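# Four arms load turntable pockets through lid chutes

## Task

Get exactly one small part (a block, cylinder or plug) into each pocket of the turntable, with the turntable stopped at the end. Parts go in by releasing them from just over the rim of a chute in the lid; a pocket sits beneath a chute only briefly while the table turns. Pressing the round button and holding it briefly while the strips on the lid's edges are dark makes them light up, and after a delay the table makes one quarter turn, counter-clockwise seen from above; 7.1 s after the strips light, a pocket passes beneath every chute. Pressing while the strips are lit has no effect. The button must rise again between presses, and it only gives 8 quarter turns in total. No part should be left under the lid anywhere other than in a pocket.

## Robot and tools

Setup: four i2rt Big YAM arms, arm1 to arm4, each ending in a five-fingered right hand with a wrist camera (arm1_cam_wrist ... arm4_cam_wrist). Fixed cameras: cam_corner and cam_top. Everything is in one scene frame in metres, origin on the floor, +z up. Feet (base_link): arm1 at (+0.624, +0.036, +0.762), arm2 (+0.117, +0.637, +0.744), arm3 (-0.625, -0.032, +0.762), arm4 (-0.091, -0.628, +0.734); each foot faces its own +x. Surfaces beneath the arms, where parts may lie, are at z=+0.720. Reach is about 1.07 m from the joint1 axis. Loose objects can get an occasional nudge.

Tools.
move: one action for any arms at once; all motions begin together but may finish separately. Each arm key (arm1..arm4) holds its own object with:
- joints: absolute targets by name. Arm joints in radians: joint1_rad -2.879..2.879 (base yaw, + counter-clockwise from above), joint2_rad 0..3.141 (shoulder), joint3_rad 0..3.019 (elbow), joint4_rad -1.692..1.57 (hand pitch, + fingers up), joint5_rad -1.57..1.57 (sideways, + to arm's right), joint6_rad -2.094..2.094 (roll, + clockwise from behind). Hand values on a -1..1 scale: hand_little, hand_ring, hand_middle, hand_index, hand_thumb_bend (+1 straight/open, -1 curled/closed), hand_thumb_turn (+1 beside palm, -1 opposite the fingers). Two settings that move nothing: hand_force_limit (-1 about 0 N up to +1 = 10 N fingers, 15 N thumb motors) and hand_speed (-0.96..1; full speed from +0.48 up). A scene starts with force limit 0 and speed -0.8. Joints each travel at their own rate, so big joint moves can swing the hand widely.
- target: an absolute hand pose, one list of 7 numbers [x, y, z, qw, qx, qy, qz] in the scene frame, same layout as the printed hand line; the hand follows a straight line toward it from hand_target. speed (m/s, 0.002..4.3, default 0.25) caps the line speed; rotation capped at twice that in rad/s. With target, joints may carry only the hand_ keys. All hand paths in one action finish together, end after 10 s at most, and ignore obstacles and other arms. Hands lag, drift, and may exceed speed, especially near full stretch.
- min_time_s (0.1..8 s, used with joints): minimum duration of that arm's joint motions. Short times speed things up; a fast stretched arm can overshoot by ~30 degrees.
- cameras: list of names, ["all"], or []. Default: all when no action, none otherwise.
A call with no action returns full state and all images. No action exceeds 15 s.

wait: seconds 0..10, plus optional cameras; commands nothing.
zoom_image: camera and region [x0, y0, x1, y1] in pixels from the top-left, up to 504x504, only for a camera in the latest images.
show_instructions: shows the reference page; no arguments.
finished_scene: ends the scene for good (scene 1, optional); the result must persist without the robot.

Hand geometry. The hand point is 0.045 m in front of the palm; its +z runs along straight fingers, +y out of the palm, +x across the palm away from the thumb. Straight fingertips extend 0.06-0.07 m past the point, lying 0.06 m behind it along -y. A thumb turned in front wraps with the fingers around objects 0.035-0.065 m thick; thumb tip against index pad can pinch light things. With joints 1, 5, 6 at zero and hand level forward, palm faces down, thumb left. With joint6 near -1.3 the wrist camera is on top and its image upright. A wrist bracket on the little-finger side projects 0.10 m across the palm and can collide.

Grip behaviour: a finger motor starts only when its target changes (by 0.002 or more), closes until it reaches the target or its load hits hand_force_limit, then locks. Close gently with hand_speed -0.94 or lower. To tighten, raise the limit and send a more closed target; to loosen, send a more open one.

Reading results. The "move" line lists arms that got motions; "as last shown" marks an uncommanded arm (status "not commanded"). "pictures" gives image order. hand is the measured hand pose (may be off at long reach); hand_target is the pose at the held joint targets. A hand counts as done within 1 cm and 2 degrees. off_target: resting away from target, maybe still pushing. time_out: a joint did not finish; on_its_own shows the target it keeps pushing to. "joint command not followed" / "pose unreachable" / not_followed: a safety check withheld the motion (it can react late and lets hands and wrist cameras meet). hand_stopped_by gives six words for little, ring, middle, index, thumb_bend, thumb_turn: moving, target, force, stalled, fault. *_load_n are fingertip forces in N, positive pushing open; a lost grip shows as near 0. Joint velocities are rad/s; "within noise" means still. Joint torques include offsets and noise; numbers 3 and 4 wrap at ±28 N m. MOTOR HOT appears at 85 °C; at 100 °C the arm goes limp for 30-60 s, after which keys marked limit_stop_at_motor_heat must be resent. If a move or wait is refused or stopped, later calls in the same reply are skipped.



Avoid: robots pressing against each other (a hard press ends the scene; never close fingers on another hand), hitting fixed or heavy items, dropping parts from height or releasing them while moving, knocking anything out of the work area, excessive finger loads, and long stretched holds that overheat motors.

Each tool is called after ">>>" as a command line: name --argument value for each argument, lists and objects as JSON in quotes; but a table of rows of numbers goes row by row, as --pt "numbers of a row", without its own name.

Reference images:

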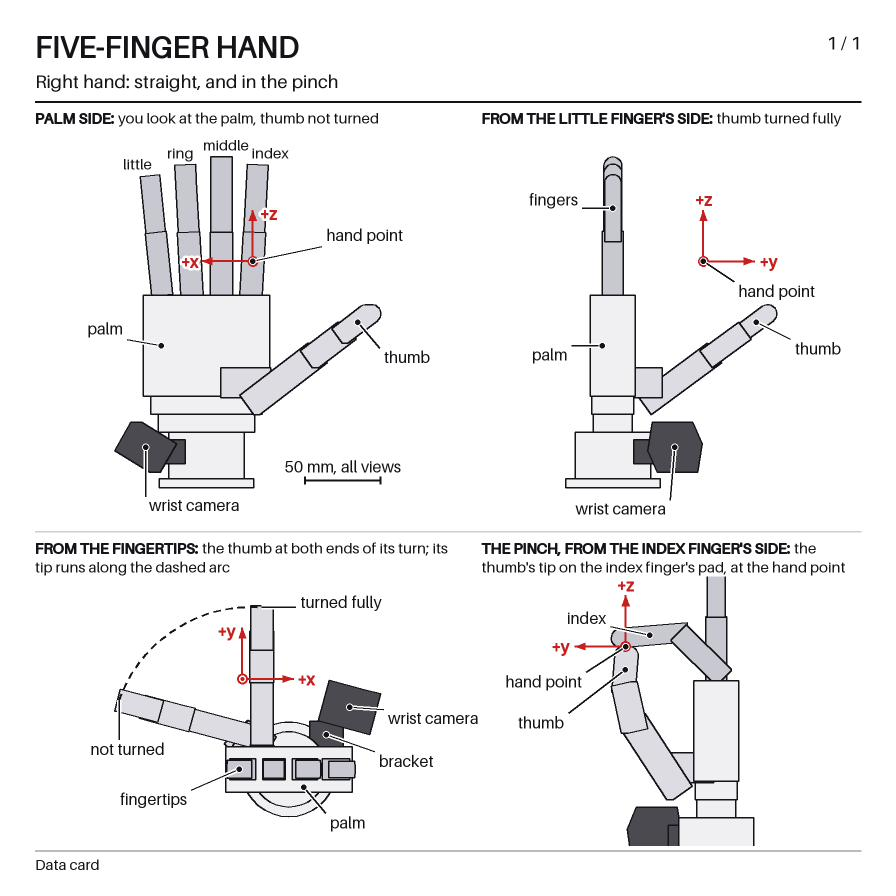

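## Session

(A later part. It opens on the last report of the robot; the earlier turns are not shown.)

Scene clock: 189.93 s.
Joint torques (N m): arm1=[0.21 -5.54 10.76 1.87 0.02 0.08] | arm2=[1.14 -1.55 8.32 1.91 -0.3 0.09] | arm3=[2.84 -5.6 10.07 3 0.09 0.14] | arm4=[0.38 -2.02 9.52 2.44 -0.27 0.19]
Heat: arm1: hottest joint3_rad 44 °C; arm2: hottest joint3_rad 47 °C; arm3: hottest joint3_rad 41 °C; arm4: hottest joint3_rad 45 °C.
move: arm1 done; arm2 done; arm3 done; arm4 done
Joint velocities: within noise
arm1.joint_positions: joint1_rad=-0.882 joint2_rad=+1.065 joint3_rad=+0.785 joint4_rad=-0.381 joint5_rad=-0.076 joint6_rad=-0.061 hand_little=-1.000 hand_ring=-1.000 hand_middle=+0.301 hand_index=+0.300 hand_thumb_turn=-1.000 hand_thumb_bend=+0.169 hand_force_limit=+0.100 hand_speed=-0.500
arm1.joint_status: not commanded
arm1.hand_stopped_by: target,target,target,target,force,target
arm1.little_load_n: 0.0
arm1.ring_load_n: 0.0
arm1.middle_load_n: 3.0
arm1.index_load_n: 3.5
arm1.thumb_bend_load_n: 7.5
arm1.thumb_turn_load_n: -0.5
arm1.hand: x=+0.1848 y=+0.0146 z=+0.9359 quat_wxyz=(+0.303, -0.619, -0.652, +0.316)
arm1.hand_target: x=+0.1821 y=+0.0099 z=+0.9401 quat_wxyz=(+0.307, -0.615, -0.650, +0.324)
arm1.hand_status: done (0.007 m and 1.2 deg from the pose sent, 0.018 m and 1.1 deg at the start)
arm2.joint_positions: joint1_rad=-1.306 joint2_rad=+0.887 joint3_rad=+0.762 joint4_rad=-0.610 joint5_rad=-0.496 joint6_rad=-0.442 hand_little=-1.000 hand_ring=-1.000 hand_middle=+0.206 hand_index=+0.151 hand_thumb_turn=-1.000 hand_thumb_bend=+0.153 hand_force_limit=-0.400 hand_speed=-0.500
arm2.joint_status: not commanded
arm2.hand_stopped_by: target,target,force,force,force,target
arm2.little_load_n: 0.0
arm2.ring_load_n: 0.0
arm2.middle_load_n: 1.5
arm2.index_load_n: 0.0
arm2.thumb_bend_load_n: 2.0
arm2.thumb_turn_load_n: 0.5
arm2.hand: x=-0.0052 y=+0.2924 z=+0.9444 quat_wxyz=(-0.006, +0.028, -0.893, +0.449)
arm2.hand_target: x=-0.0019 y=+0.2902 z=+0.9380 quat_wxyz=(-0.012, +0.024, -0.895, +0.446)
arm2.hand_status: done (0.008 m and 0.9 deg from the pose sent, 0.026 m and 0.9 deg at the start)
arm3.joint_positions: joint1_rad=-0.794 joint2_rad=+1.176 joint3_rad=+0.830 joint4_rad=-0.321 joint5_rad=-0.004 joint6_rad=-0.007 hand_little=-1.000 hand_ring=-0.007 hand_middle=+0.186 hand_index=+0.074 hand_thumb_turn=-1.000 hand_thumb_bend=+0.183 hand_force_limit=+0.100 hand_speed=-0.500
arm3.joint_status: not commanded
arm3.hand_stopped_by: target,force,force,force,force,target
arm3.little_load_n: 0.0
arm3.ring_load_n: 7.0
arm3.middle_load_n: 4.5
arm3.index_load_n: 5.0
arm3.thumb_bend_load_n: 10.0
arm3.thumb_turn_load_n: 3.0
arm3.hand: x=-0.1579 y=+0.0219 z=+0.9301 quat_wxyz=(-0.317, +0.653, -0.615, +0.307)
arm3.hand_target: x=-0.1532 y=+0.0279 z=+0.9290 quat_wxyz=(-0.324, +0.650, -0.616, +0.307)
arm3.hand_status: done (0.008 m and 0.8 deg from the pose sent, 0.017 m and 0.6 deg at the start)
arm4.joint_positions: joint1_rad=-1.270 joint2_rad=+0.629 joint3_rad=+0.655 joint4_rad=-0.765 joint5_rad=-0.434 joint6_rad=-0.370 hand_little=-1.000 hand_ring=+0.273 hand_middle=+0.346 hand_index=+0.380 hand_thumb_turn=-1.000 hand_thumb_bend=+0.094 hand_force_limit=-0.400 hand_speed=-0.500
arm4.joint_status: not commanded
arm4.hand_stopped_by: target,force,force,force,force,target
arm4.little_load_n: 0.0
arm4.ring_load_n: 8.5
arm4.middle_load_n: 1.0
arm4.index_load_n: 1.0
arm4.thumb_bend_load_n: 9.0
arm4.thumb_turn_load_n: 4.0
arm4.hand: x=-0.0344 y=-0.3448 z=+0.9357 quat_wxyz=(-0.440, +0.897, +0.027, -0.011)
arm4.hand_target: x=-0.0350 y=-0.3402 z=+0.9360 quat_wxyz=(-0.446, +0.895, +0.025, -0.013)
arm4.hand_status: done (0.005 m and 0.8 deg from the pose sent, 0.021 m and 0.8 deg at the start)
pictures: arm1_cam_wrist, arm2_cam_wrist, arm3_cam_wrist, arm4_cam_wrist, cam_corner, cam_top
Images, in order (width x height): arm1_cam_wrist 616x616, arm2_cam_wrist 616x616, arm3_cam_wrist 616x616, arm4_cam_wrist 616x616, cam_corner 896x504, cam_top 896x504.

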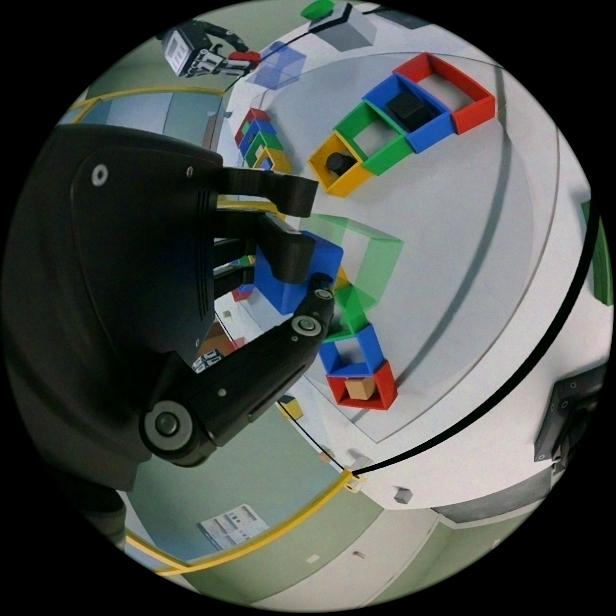

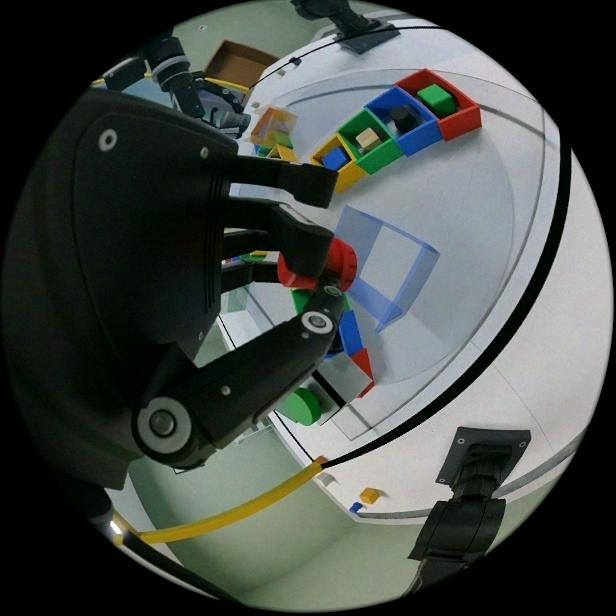

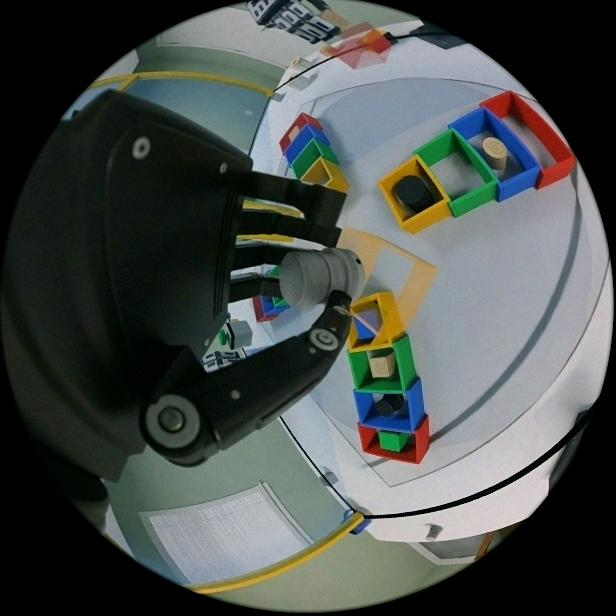

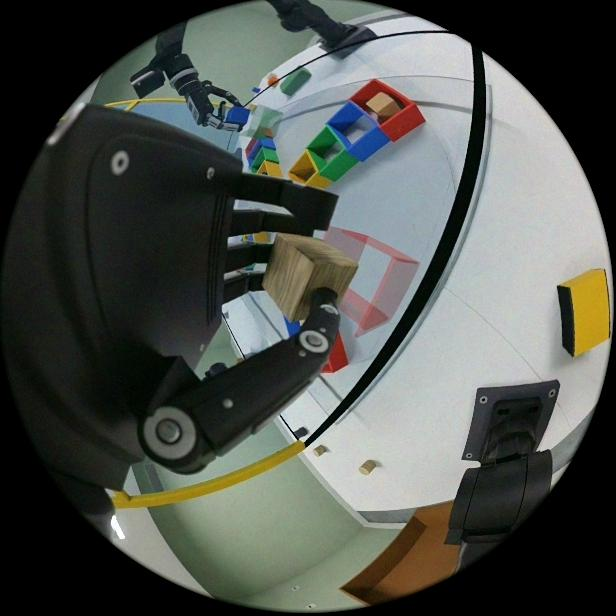

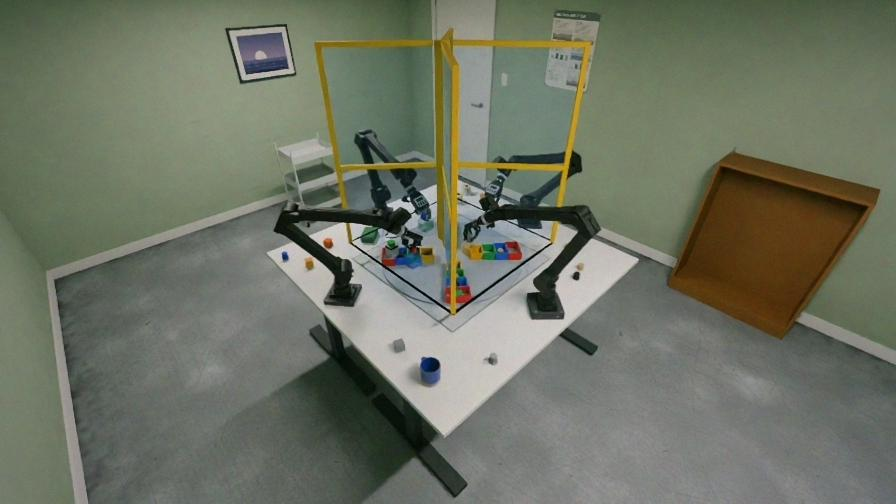

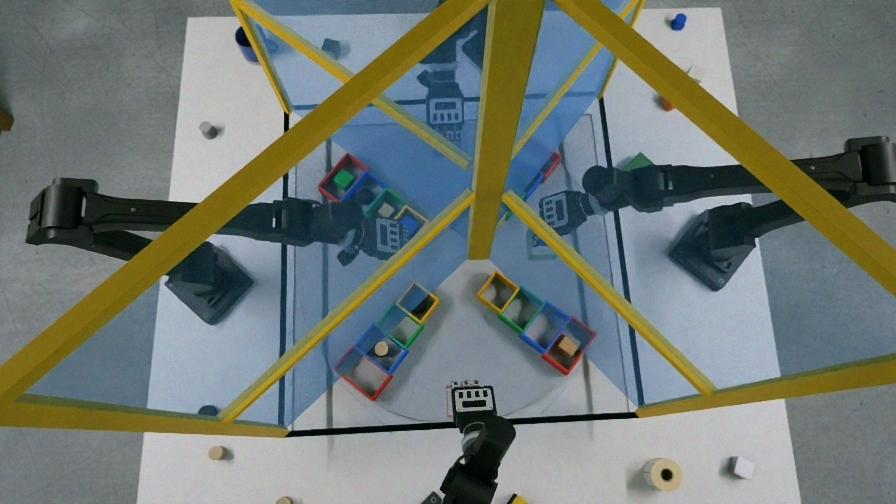

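>>> move --arm1 '{"target":[0.182,0.003,0.940,-0.3069,0.6155,0.6497,-0.3239],"speed":0.05}' --arm2 '{"target":[-0.006,0.295,0.932,0.0121,-0.0242,0.8946,-0.446],"speed":0.05}' --arm3 '{"target":[-0.153,0.028,0.924,0.3239,-0.6497,0.6155,-0.3069],"speed":0.05}' --arm4 '{"target":[-0.035,-0.341,0.932,0.446,-0.8946,-0.025,0.0125],"speed":0.05}' --cameras '["all"]'

>>> zoom_image --camera "cam_corner" --region '[375, 230, 435, 280]'

>>> zoom_image --camera "arm2_cam_wrist" --region '[270, 330, 390, 450]'

>>> zoom_image --camera "cam_top" --region '[480, 80, 640, 200]'

>>> zoom_image --camera "arm1_cam_wrist" --region '[280, 0, 400, 100]'

Scene clock: 196.70 s.
Joint torques (N m): arm1=[0.32 -5.71 10.7 1.96 0.04 0.09] | arm2=[-0.5 -1.79 8.29 1.91 -0.54 -0.1] | arm3=[3.08 -5.25 9.89 2.99 0.11 0.11] | arm4=[0.21 -2.26 9.51 2.43 -0.35 0.18]
Heat: arm1: hottest joint3_rad 45 °C; arm2: hottest joint3_rad 46 °C; arm3: hottest joint3_rad 41 °C; arm4: hottest joint3_rad 45 °C.
move: arm1 done; arm2 done; arm3 done; arm4 done
Joint velocities: within noise
arm1.joint_positions: joint1_rad=-0.861 joint2_rad=+1.065 joint3_rad=+0.785 joint4_rad=-0.381 joint5_rad=-0.058 joint6_rad=-0.048 hand_little=-1.000 hand_ring=-1.000 hand_middle=+0.301 hand_index=+0.300 hand_thumb_turn=-1.000 hand_thumb_bend=+0.169 hand_force_limit=+0.100 hand_speed=-0.500
arm1.joint_status: not commanded
arm1.hand_stopped_by: target,target,target,target,force,target
arm1.little_load_n: 0.0
arm1.ring_load_n: 0.0
arm1.middle_load_n: 3.0
arm1.index_load_n: 3.5
arm1.thumb_bend_load_n: 8.0
arm1.thumb_turn_load_n: 0.0
arm1.hand: x=+0.1847 y=+0.0080 z=+0.9358 quat_wxyz=(+0.303, -0.619, -0.652, +0.315)
arm1.hand_target: x=+0.1821 y=+0.0031 z=+0.9401 quat_wxyz=(+0.307, -0.615, -0.650, +0.324)
arm1.hand_status: done (0.007 m and 1.2 deg from the pose sent, 0.013 m and 1.2 deg at the start)
arm2.joint_positions: joint1_rad=-1.309 joint2_rad=+0.887 joint3_rad=+0.746 joint4_rad=-0.604 joint5_rad=-0.507 joint6_rad=-0.442 hand_little=-1.000 hand_ring=-1.000 hand_middle=+0.206 hand_index=+0.151 hand_thumb_turn=-1.000 hand_thumb_bend=+0.153 hand_force_limit=-0.400 hand_speed=-0.500
arm2.joint_status: not commanded
arm2.hand_stopped_by: target,target,force,force,force,target
arm2.little_load_n: 0.0
arm2.ring_load_n: 0.0
arm2.middle_load_n: 1.0
arm2.index_load_n: 0.0
arm2.thumb_bend_load_n: 2.0
arm2.thumb_turn_load_n: 0.0
arm2.hand: x=-0.0025 y=+0.2947 z=+0.9381 quat_wxyz=(-0.012, +0.027, -0.894, +0.447)
arm2.hand_target: x=-0.0059 y=+0.2951 z=+0.9321 quat_wxyz=(-0.012, +0.024, -0.895, +0.446)
arm2.hand_status: done (0.007 m and 0.4 deg from the pose sent, 0.013 m and 0.9 deg at the start)
arm3.joint_positions: joint1_rad=-0.794 joint2_rad=+1.181 joint3_rad=+0.820 joint4_rad=-0.306 joint5_rad=-0.004 joint6_rad=-0.007 hand_little=-1.000 hand_ring=-0.007 hand_middle=+0.186 hand_index=+0.074 hand_thumb_turn=-1.000 hand_thumb_bend=+0.183 hand_force_limit=+0.100 hand_speed=-0.500
arm3.joint_status: not commanded
arm3.hand_stopped_by: target,force,force,force,force,target
arm3.little_load_n: 0.0
arm3.ring_load_n: 7.0
arm3.middle_load_n: 4.5
arm3.index_load_n: 4.5
arm3.thumb_bend_load_n: 9.5
arm3.thumb_turn_load_n: 3.0
arm3.hand: x=-0.1577 y=+0.0219 z=+0.9257 quat_wxyz=(-0.318, +0.653, -0.615, +0.308)
arm3.hand_target: x=-0.1532 y=+0.0279 z=+0.9240 quat_wxyz=(-0.324, +0.650, -0.615, +0.307)
arm3.hand_status: done (0.008 m and 0.8 deg from the pose sent, 0.010 m and 0.8 deg at the start)
arm4.joint_positions: joint1_rad=-1.270 joint2_rad=+0.629 joint3_rad=+0.644 joint4_rad=-0.758 joint5_rad=-0.434 joint6_rad=-0.370 hand_little=-1.000 hand_ring=+0.273 hand_middle=+0.346 hand_index=+0.380 hand_thumb_turn=-1.000 hand_thumb_bend=+0.094 hand_force_limit=-0.400 hand_speed=-0.500
arm4.joint_status: not commanded
arm4.hand_stopped_by: target,force,force,force,force,target
arm4.little_load_n: 0.0
arm4.ring_load_n: 8.0
arm4.middle_load_n: 1.5
arm4.index_load_n: 1.0
arm4.thumb_bend_load_n: 9.0
arm4.thumb_turn_load_n: 3.5
arm4.hand: x=-0.0347 y=-0.3454 z=+0.9310 quat_wxyz=(-0.439, +0.898, +0.026, -0.012)
arm4.hand_target: x=-0.0350 y=-0.3411 z=+0.9321 quat_wxyz=(-0.446, +0.895, +0.025, -0.013)
arm4.hand_status: done (0.005 m and 0.9 deg from the pose sent, 0.005 m and 0.7 deg at the start)
pictures: arm1_cam_wrist, arm2_cam_wrist, arm3_cam_wrist, arm4_cam_wrist, cam_corner, cam_top
Images, in order (width x height): arm1_cam_wrist 616x616, arm2_cam_wrist 616x616, arm3_cam_wrist 616x616, arm4_cam_wrist 616x616, cam_corner 896x504, cam_top 896x504.

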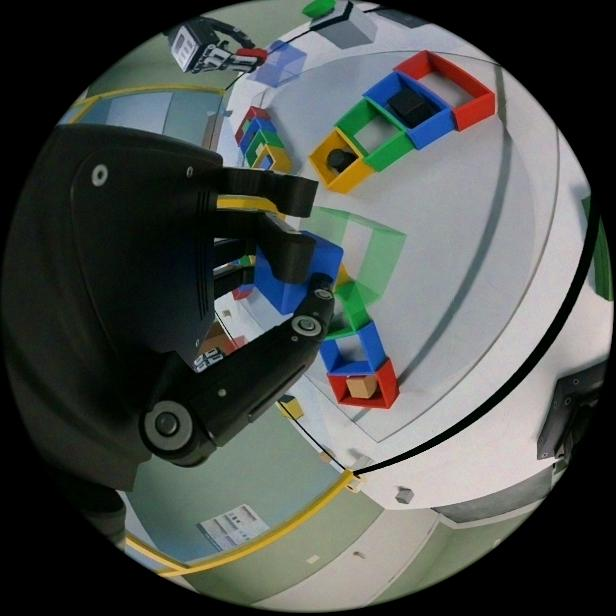

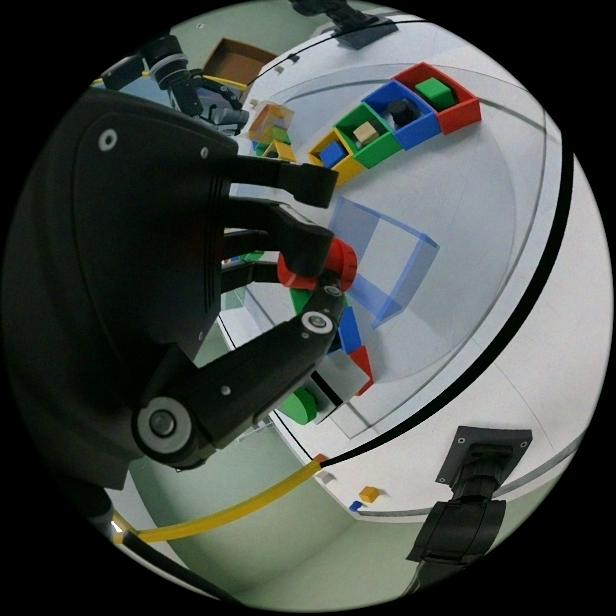

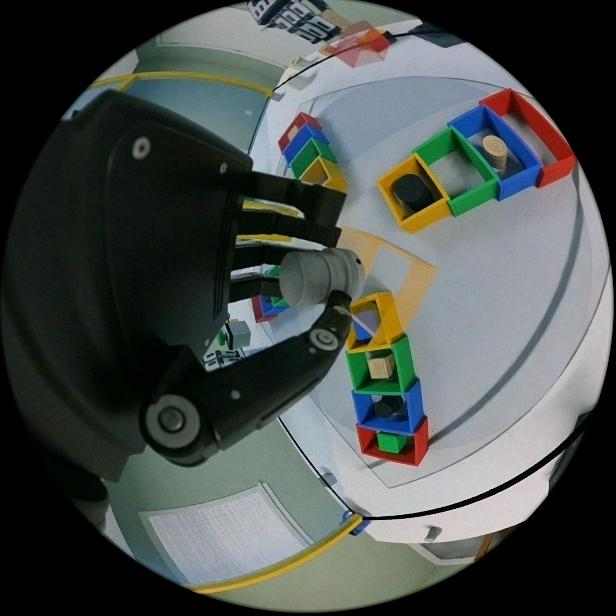

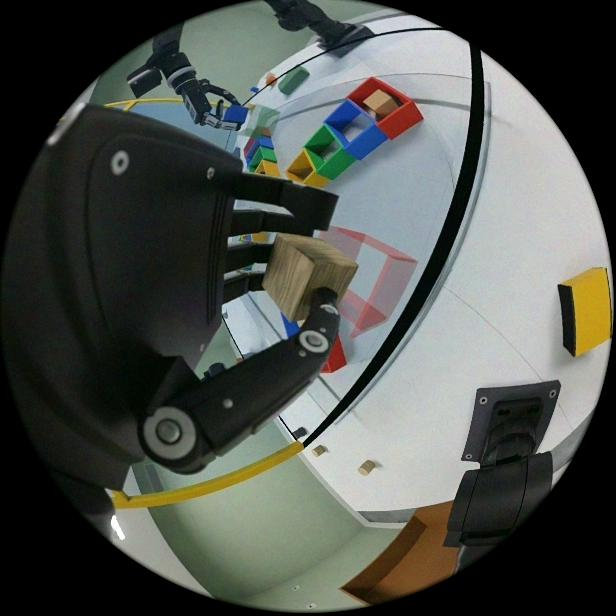

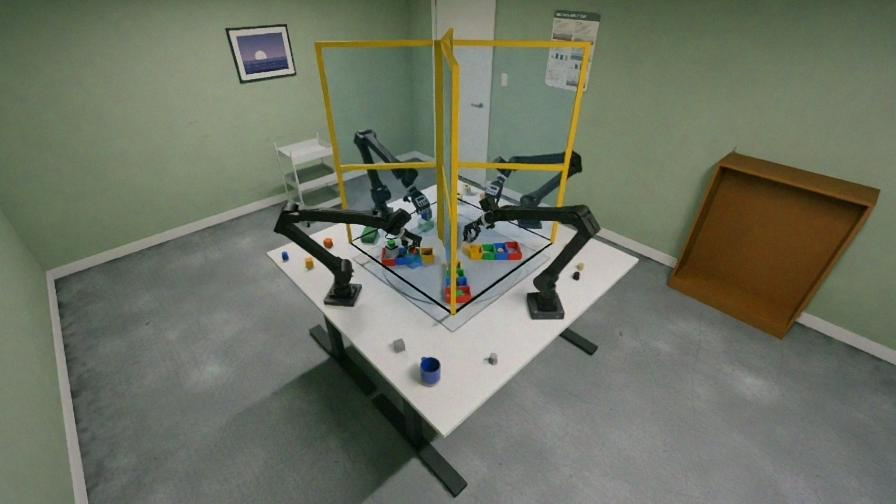

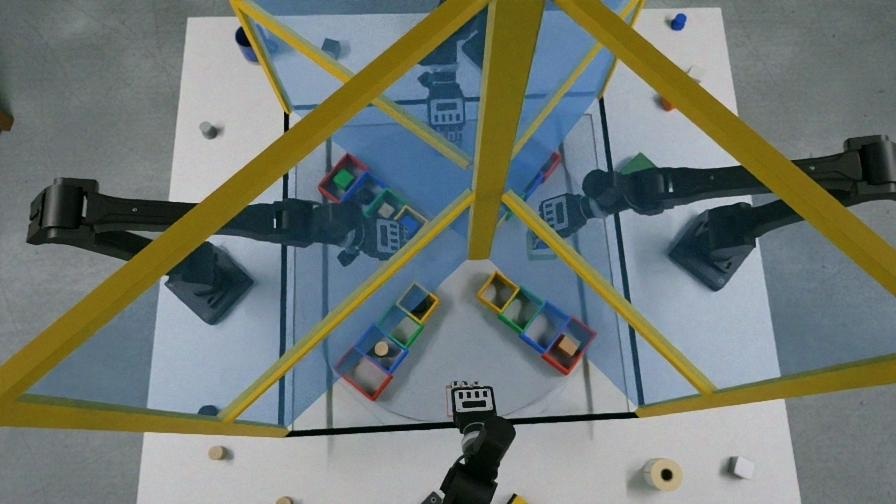

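Scaled by 8.400 from the camera's image (finer frame: 1280x720).

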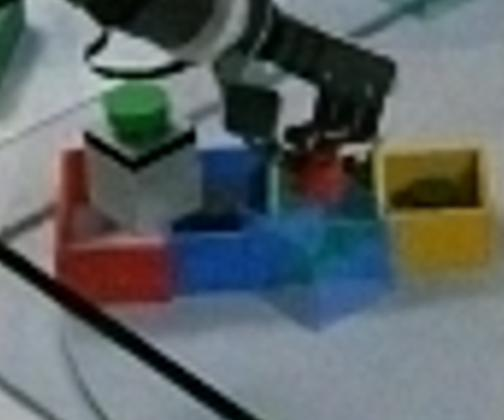

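Scaled by 4.200 from the camera's image (finer frame: 880x880).

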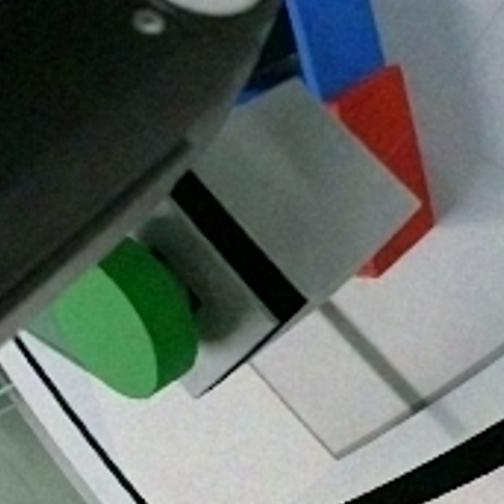

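Scaled by 3.150 from the camera's image (finer frame: 1280x720).

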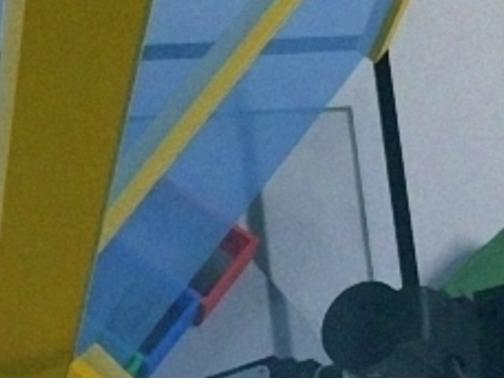

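Scaled by 4.200 from the camera's image (finer frame: 880x880).

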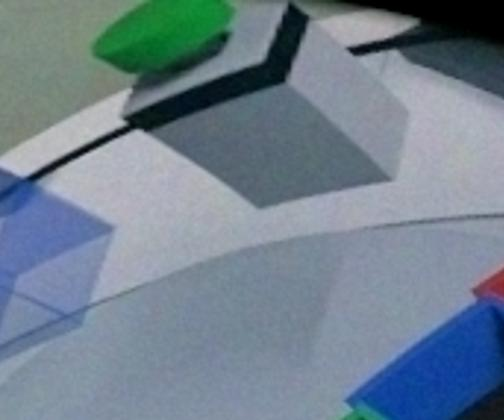

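>>> move --arm2 '{"target":[0.06,0.36,1.03,0.0121,-0.0242,0.8946,-0.446],"speed":0.15}' --cameras '["arm2_cam_wrist","cam_corner","cam_top"]'

>>> zoom_image --camera "arm2_cam_wrist" --region '[250, 200, 400, 350]'

Scene clock: 199.57 s.
Joint torques (N m): arm1=[0.32 -5.48 10.66 1.91 0.04 0.08] | arm2=[1.2 0.73 12.38 1.03 -0.28 0.1] | arm3=[3.02 -5.42 9.95 3.03 0.09 0.12] | arm4=[0.15 -2.26 9.51 2.44 -0.35 0.18]
Heat: arm1: hottest joint3_rad 45 °C; arm2: hottest joint3_rad 46 °C; arm3: hottest joint3_rad 41 °C; arm4: hottest joint3_rad 46 °C.
move: arm2 off_target
Joint velocities: within noise
arm1, arm3, arm4: as last shown
arm1.joint_positions: joint1_rad=-0.861 joint2_rad=+1.065 joint3_rad=+0.785 joint4_rad=-0.381 joint5_rad=-0.058 joint6_rad=-0.047 hand_little=-1.000 hand_ring=-1.000 hand_middle=+0.301 hand_index=+0.300 hand_thumb_turn=-1.000 hand_thumb_bend=+0.169 hand_force_limit=+0.100 hand_speed=-0.500
arm1.little_load_n: 0.5
arm1.middle_load_n: 3.5
arm1.index_load_n: 3.0
arm1.hand_target: x=+0.1821 y=+0.0031 z=+0.9401 quat_wxyz=(+0.307, -0.616, -0.650, +0.324)
arm2.joint_positions: joint1_rad=-1.232 joint2_rad=+0.618 joint3_rad=+0.833 joint4_rad=-0.965 joint5_rad=-0.441 joint6_rad=-0.385 hand_little=-1.000 hand_ring=-1.000 hand_middle=+0.206 hand_index=+0.151 hand_thumb_turn=-1.000 hand_thumb_bend=+0.153 hand_force_limit=-0.400 hand_speed=-0.500
arm2.joint_status: not commanded
arm2.hand_stopped_by: target,target,force,force,force,target
arm2.little_load_n: 0.0
arm2.ring_load_n: 0.5
arm2.middle_load_n: 1.5
arm2.index_load_n: 0.0
arm2.thumb_bend_load_n: 1.5
arm2.thumb_turn_load_n: 0.0
arm2.hand: x=+0.0588 y=+0.3642 z=+1.0093 quat_wxyz=(-0.016, +0.022, -0.901, +0.433)
arm2.hand_target: x=+0.0601 y=+0.3604 z=+1.0298 quat_wxyz=(-0.012, +0.024, -0.894, +0.446)
arm2.hand_status: off_target (0.021 m and 1.7 deg from the pose sent, 0.129 m and 0.4 deg at the start)
arm3.index_load_n: 5.0
arm3.thumb_turn_load_n: 3.5
arm4.ring_load_n: 8.5
arm4.middle_load_n: 1.0
Images, in order (width x height): arm2_cam_wrist 616x616, cam_corner 896x504, cam_top 896x504.

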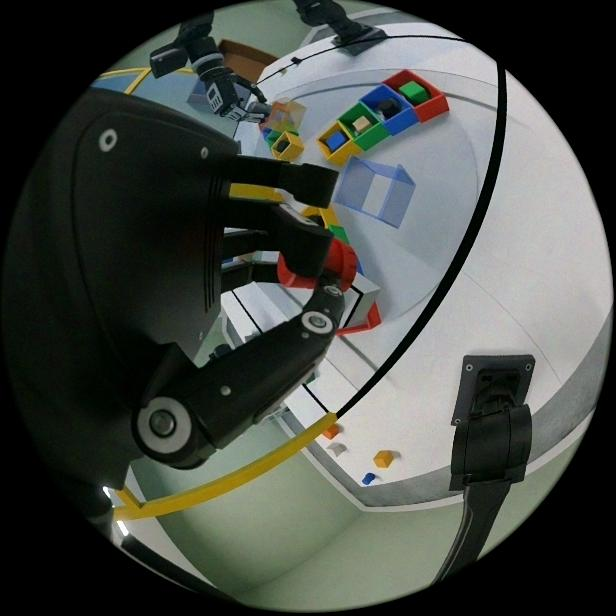

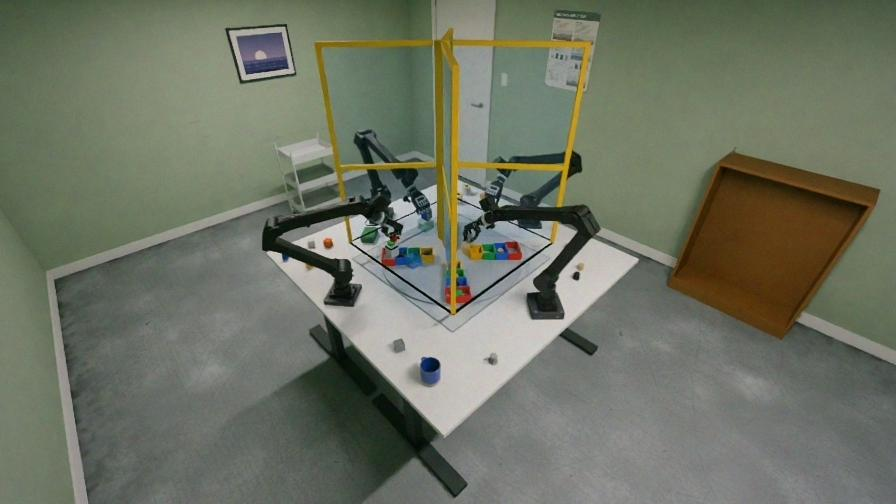

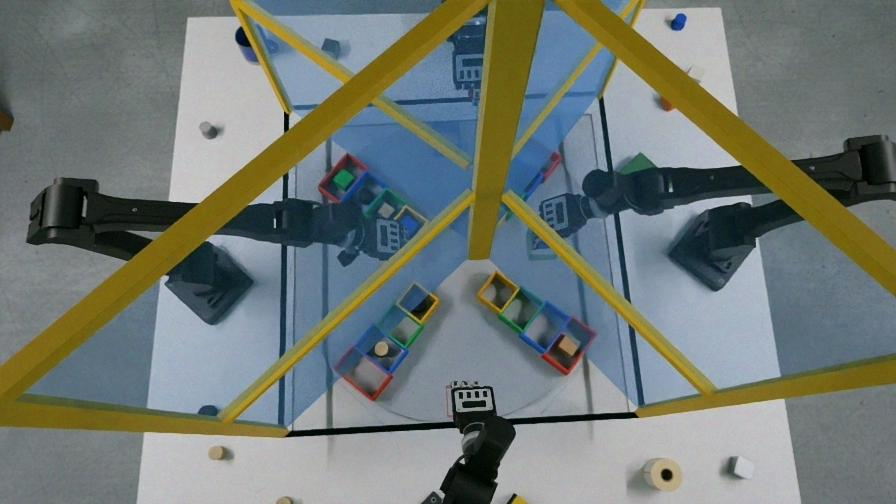

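Scaled by 3.360 from the camera's image (finer frame: 880x880).

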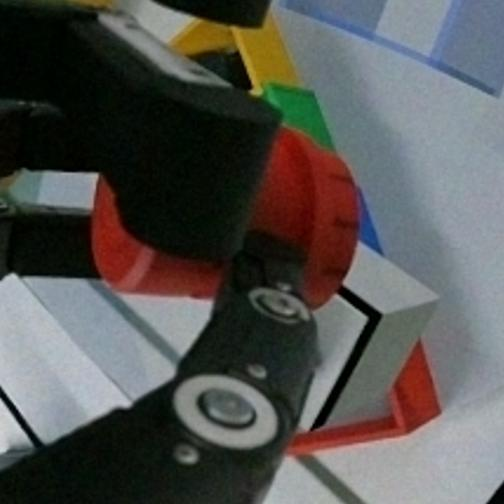

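>>> zoom_image --camera "cam_corner" --region '[370, 215, 430, 275]'

>>> zoom_image --camera "cam_top" --region '[430, 40, 510, 120]'

Scaled by 8.400 from the camera's image (finer frame: 1280x720).

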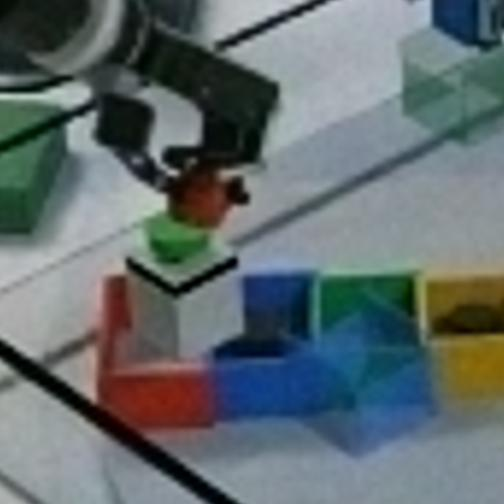

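Scaled by 6.300 from the camera's image (finer frame: 1280x720).

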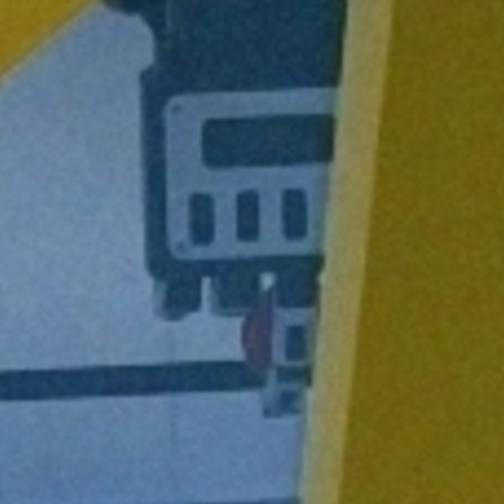

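>>> move --arm2 '{"target":[0.02,0.33,1.08,0.0121,-0.0242,0.8946,-0.446],"speed":0.15}' --cameras '["arm2_cam_wrist"]'

>>> zoom_image --camera "arm2_cam_wrist" --region '[250, 250, 400, 400]'

Scene clock: 202.17 s.
Joint torques (N m): arm1=[0.56 -5.66 10.69 1.92 0.03 0.09] | arm2=[-0.38 -0.26 12.48 1.07 -0.54 -0.2] | arm3=[3.02 -5.48 9.94 3.12 0.11 0.11] | arm4=[0.21 -2.26 9.51 2.43 -0.35 0.18]
Heat: arm1: hottest joint3_rad 45 °C; arm2: hottest joint3_rad 46 °C; arm3: hottest joint3_rad 41 °C; arm4: hottest joint3_rad 46 °C.
move: arm2 off_target
Joint velocities: within noise
arm1, arm3, arm4: as last shown
arm1.little_load_n: 0.0
arm2.joint_positions: joint1_rad=-1.298 joint2_rad=+0.780 joint3_rad=+1.030 joint4_rad=-1.024 joint5_rad=-0.499 joint6_rad=-0.423 hand_little=-1.000 hand_ring=-1.000 hand_middle=+0.206 hand_index=+0.151 hand_thumb_turn=-1.000 hand_thumb_bend=+0.153 hand_force_limit=-0.400 hand_speed=-0.500
arm2.joint_status: not commanded
arm2.hand_stopped_by: target,target,force,force,force,target
arm2.little_load_n: 0.0
arm2.ring_load_n: 0.0
arm2.middle_load_n: 1.5
arm2.index_load_n: 0.0
arm2.thumb_bend_load_n: 1.5
arm2.thumb_turn_load_n: 0.0
arm2.hand: x=+0.0265 y=+0.3335 z=+1.0609 quat_wxyz=(-0.023, +0.018, -0.900, +0.435)
arm2.hand_target: x=+0.0204 y=+0.3304 z=+1.0797 quat_wxyz=(-0.012, +0.024, -0.895, +0.446)
arm2.hand_status: off_target (0.020 m and 2.1 deg from the pose sent, 0.088 m and 1.7 deg at the start)
arm3.middle_load_n: 4.0
arm3.thumb_bend_load_n: 10.0
arm3.thumb_turn_load_n: 3.0
arm4.ring_load_n: 8.0
arm4.thumb_bend_load_n: 9.5
arm4.thumb_turn_load_n: 4.0
Images, in order (width x height): arm2_cam_wrist 616x616.

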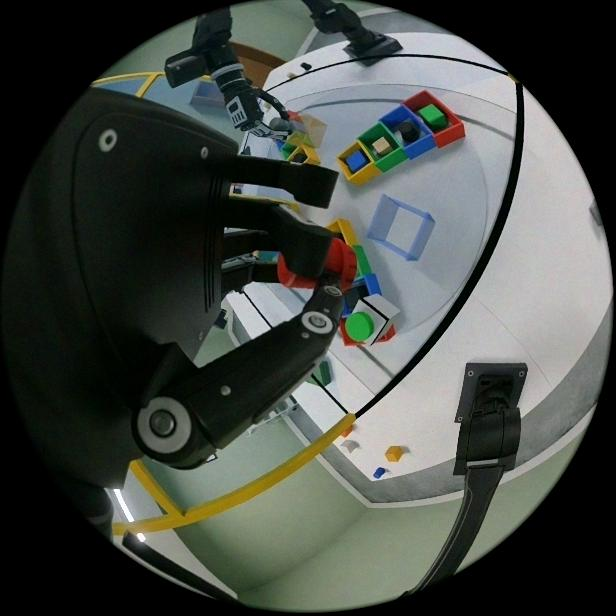

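Scaled by 3.360 from the camera's image (finer frame: 880x880).

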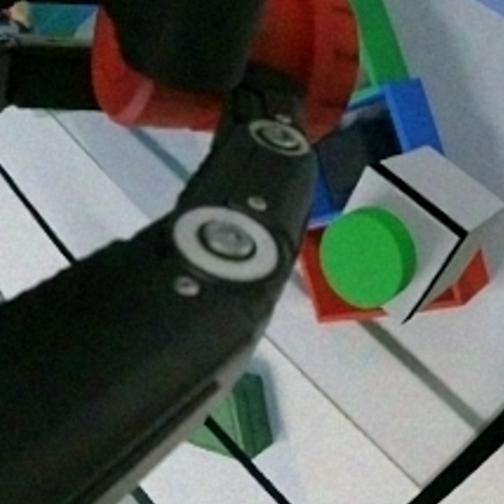

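>>> move --arm2 '{"target":[0.158,0.418,1.02,-0.0302,0.1710,-0.9699,0.1710],"speed":0.15,"joints":{"hand_little":1}}' --cameras '["arm2_cam_wrist","cam_corner","arm1_cam_wrist"]'

>>> zoom_image --camera "arm2_cam_wrist" --region '[300, 150, 450, 300]'

>>> zoom_image --camera "cam_corner" --region '[370, 205, 430, 265]'

Scene clock: 207.73 s.
Joint torques (N m): arm1=[0.44 -5.6 10.71 1.91 0.04 0.09] | arm2=[1.08 -0.03 11.54 0.34 -0.05 0.06] | arm3=[2.73 -5.25 9.98 3 0.08 0.13] | arm4=[0.21 -2.26 9.51 2.43 -0.35 0.18]
Heat: arm1: hottest joint3_rad 45 °C; arm2: hottest joint3_rad 47 °C; arm3: hottest joint3_rad 41 °C; arm4: hottest joint3_rad 46 °C.
move: arm2 off_target
Joint velocities: within noise
arm1, arm3, arm4: as last shown
arm1.middle_load_n: 3.0
arm1.index_load_n: 3.5
arm2.joint_positions: joint1_rad=-0.643 joint2_rad=+0.832 joint3_rad=+1.046 joint4_rad=-1.462 joint5_rad=-0.082 joint6_rad=-0.278 hand_little=+1.000 hand_ring=-1.000 hand_middle=+0.206 hand_index=+0.151 hand_thumb_turn=-1.000 hand_thumb_bend=+0.153 hand_force_limit=-0.400 hand_speed=-0.500
arm2.joint_status: all done
arm2.hand_stopped_by: target,target,force,force,force,target
arm2.little_load_n: 0.0
arm2.ring_load_n: 0.0
arm2.middle_load_n: 1.5
arm2.index_load_n: 0.0
arm2.thumb_bend_load_n: 1.5
arm2.thumb_turn_load_n: 0.5
arm2.hand: x=+0.1555 y=+0.4246 z=+1.0060 quat_wxyz=(-0.031, +0.174, -0.971, +0.160)
arm2.hand_target: x=+0.1579 y=+0.4184 z=+1.0197 quat_wxyz=(-0.030, +0.171, -0.970, +0.171)
arm2.hand_status: off_target (0.016 m and 1.3 deg from the pose sent, 0.162 m and 36.0 deg at the start)
arm3.little_load_n: 0.5
arm3.thumb_bend_load_n: 9.5
arm3.thumb_turn_load_n: 3.5
arm4.ring_load_n: 8.5
pictures: arm1_cam_wrist, arm2_cam_wrist, cam_corner
Images, in order (width x height): arm1_cam_wrist 616x616, arm2_cam_wrist 616x616, cam_corner 896x504.

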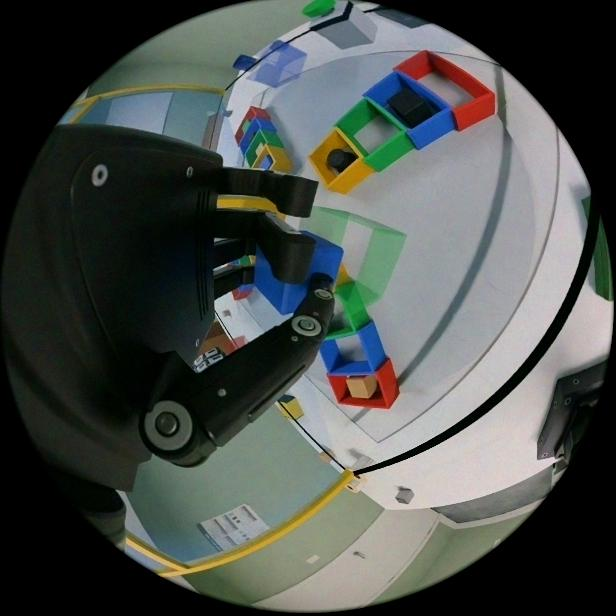

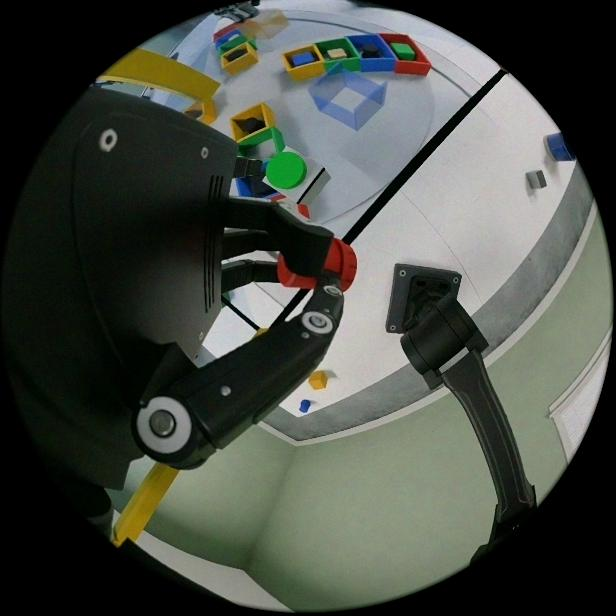

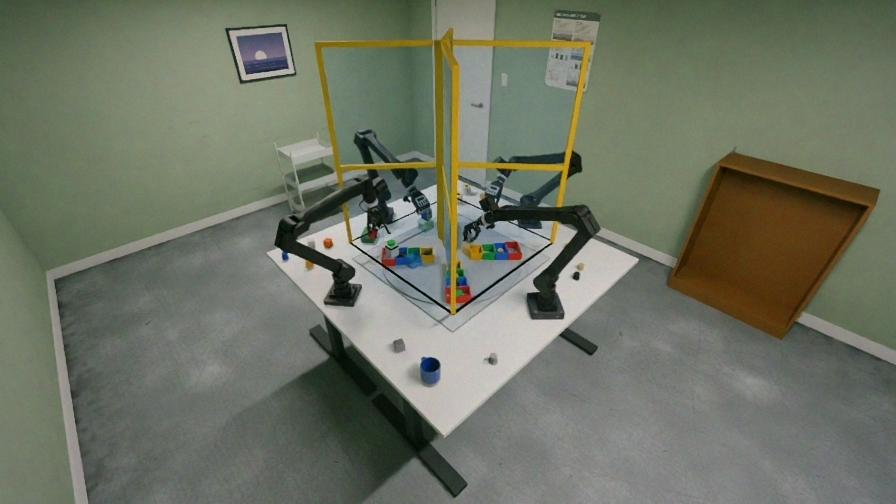

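Scaled by 3.360 from the camera's image (finer frame: 880x880).

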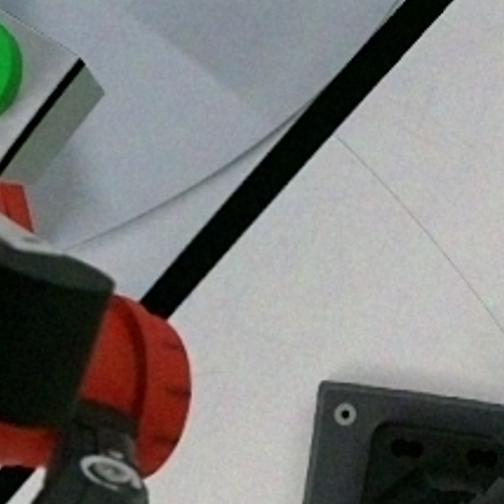

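Scaled by 8.400 from the camera's image (finer frame: 1280x720).

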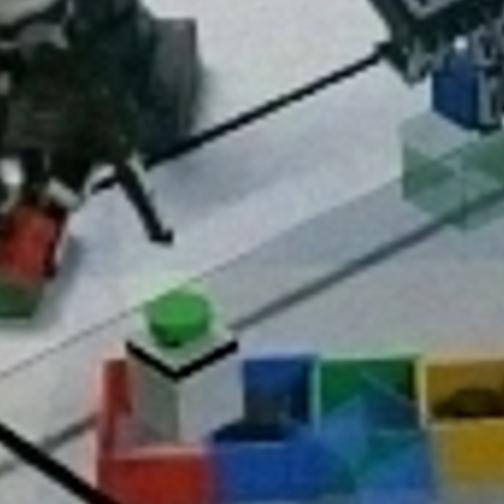

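>>> move --arm2 '{"target":[0.150,0.415,0.990,-0.0302,0.1710,-0.9699,0.1710],"speed":0.08}' --cameras '["arm2_cam_wrist","cam_corner"]'

>>> zoom_image --camera "arm2_cam_wrist" --region '[210, 120, 330, 240]'

>>> zoom_image --camera "cam_corner" --region '[370, 205, 430, 265]'

Scene clock: 209.90 s.
Joint torques (N m): arm1=[0.38 -5.54 10.67 1.95 0.03 0.09] | arm2=[-0.5 -0.97 7.9 1.14 -0.28 -0.22] | arm3=[3.08 -5.71 9.99 3.06 0.09 0.12] | arm4=[0.21 -2.2 9.52 2.44 -0.35 0.18]
Heat: arm1: hottest joint3_rad 45 °C; arm2: hottest joint3_rad 46 °C; arm3: hottest joint3_rad 41 °C; arm4: hottest joint3_rad 46 °C.
move: arm2 done
Joint velocities: within noise
arm1, arm3, arm4: as last shown
arm1.middle_load_n: 3.5
arm2.joint_positions: joint1_rad=-0.662 joint2_rad=+0.832 joint3_rad=+1.010 joint4_rad=-1.409 joint5_rad=-0.088 joint6_rad=-0.286 hand_little=+1.000 hand_ring=-1.000 hand_middle=+0.206 hand_index=+0.151 hand_thumb_turn=-1.000 hand_thumb_bend=+0.153 hand_force_limit=-0.400 hand_speed=-0.500
arm2.joint_status: not commanded
arm2.hand_stopped_by: target,target,force,force,force,target
arm2.little_load_n: 0.0
arm2.ring_load_n: 0.0
arm2.middle_load_n: 1.5
arm2.index_load_n: 0.0
arm2.thumb_bend_load_n: 2.0
arm2.thumb_turn_load_n: 0.5
arm2.hand: x=+0.1526 y=+0.4166 z=+0.9931 quat_wxyz=(-0.031, +0.169, -0.970, +0.170)
arm2.hand_target: x=+0.1500 y=+0.4151 z=+0.9901 quat_wxyz=(-0.030, +0.171, -0.970, +0.171)
arm2.hand_status: done (0.004 m and 0.3 deg from the pose sent, 0.019 m and 1.3 deg at the start)
arm3.little_load_n: 0.0
arm3.index_load_n: 4.5
arm3.thumb_turn_load_n: 3.0
arm4.thumb_bend_load_n: 9.0
Images, in order (width x height): arm2_cam_wrist 616x616, cam_corner 896x504.

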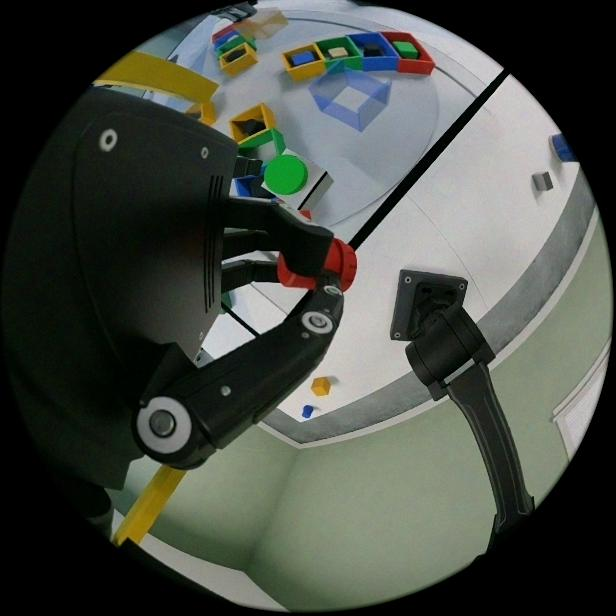

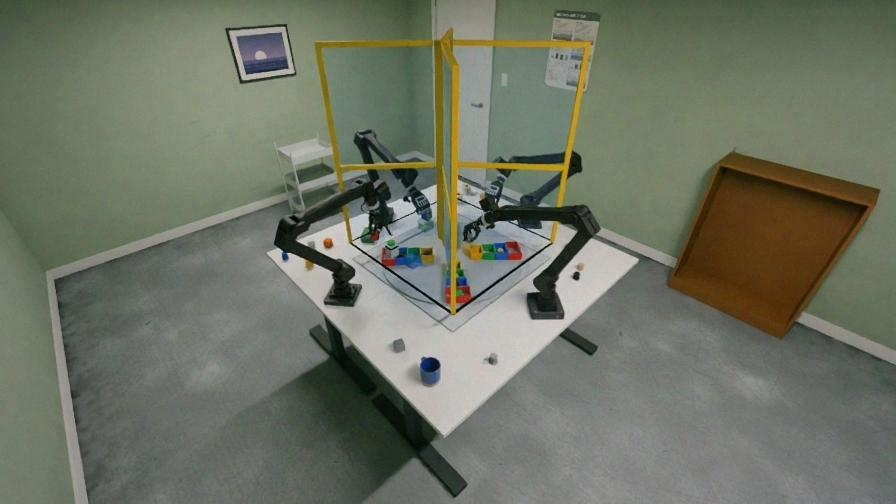

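Scaled by 4.200 from the camera's image (finer frame: 880x880).

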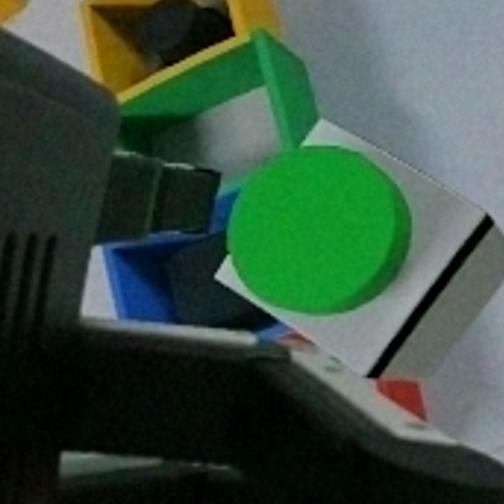

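Scaled by 8.400 from the camera's image (finer frame: 1280x720).

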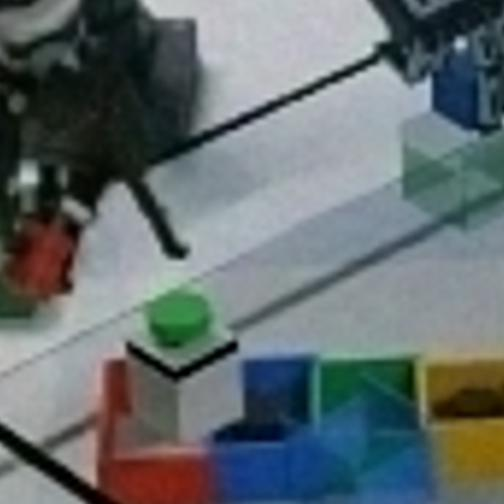

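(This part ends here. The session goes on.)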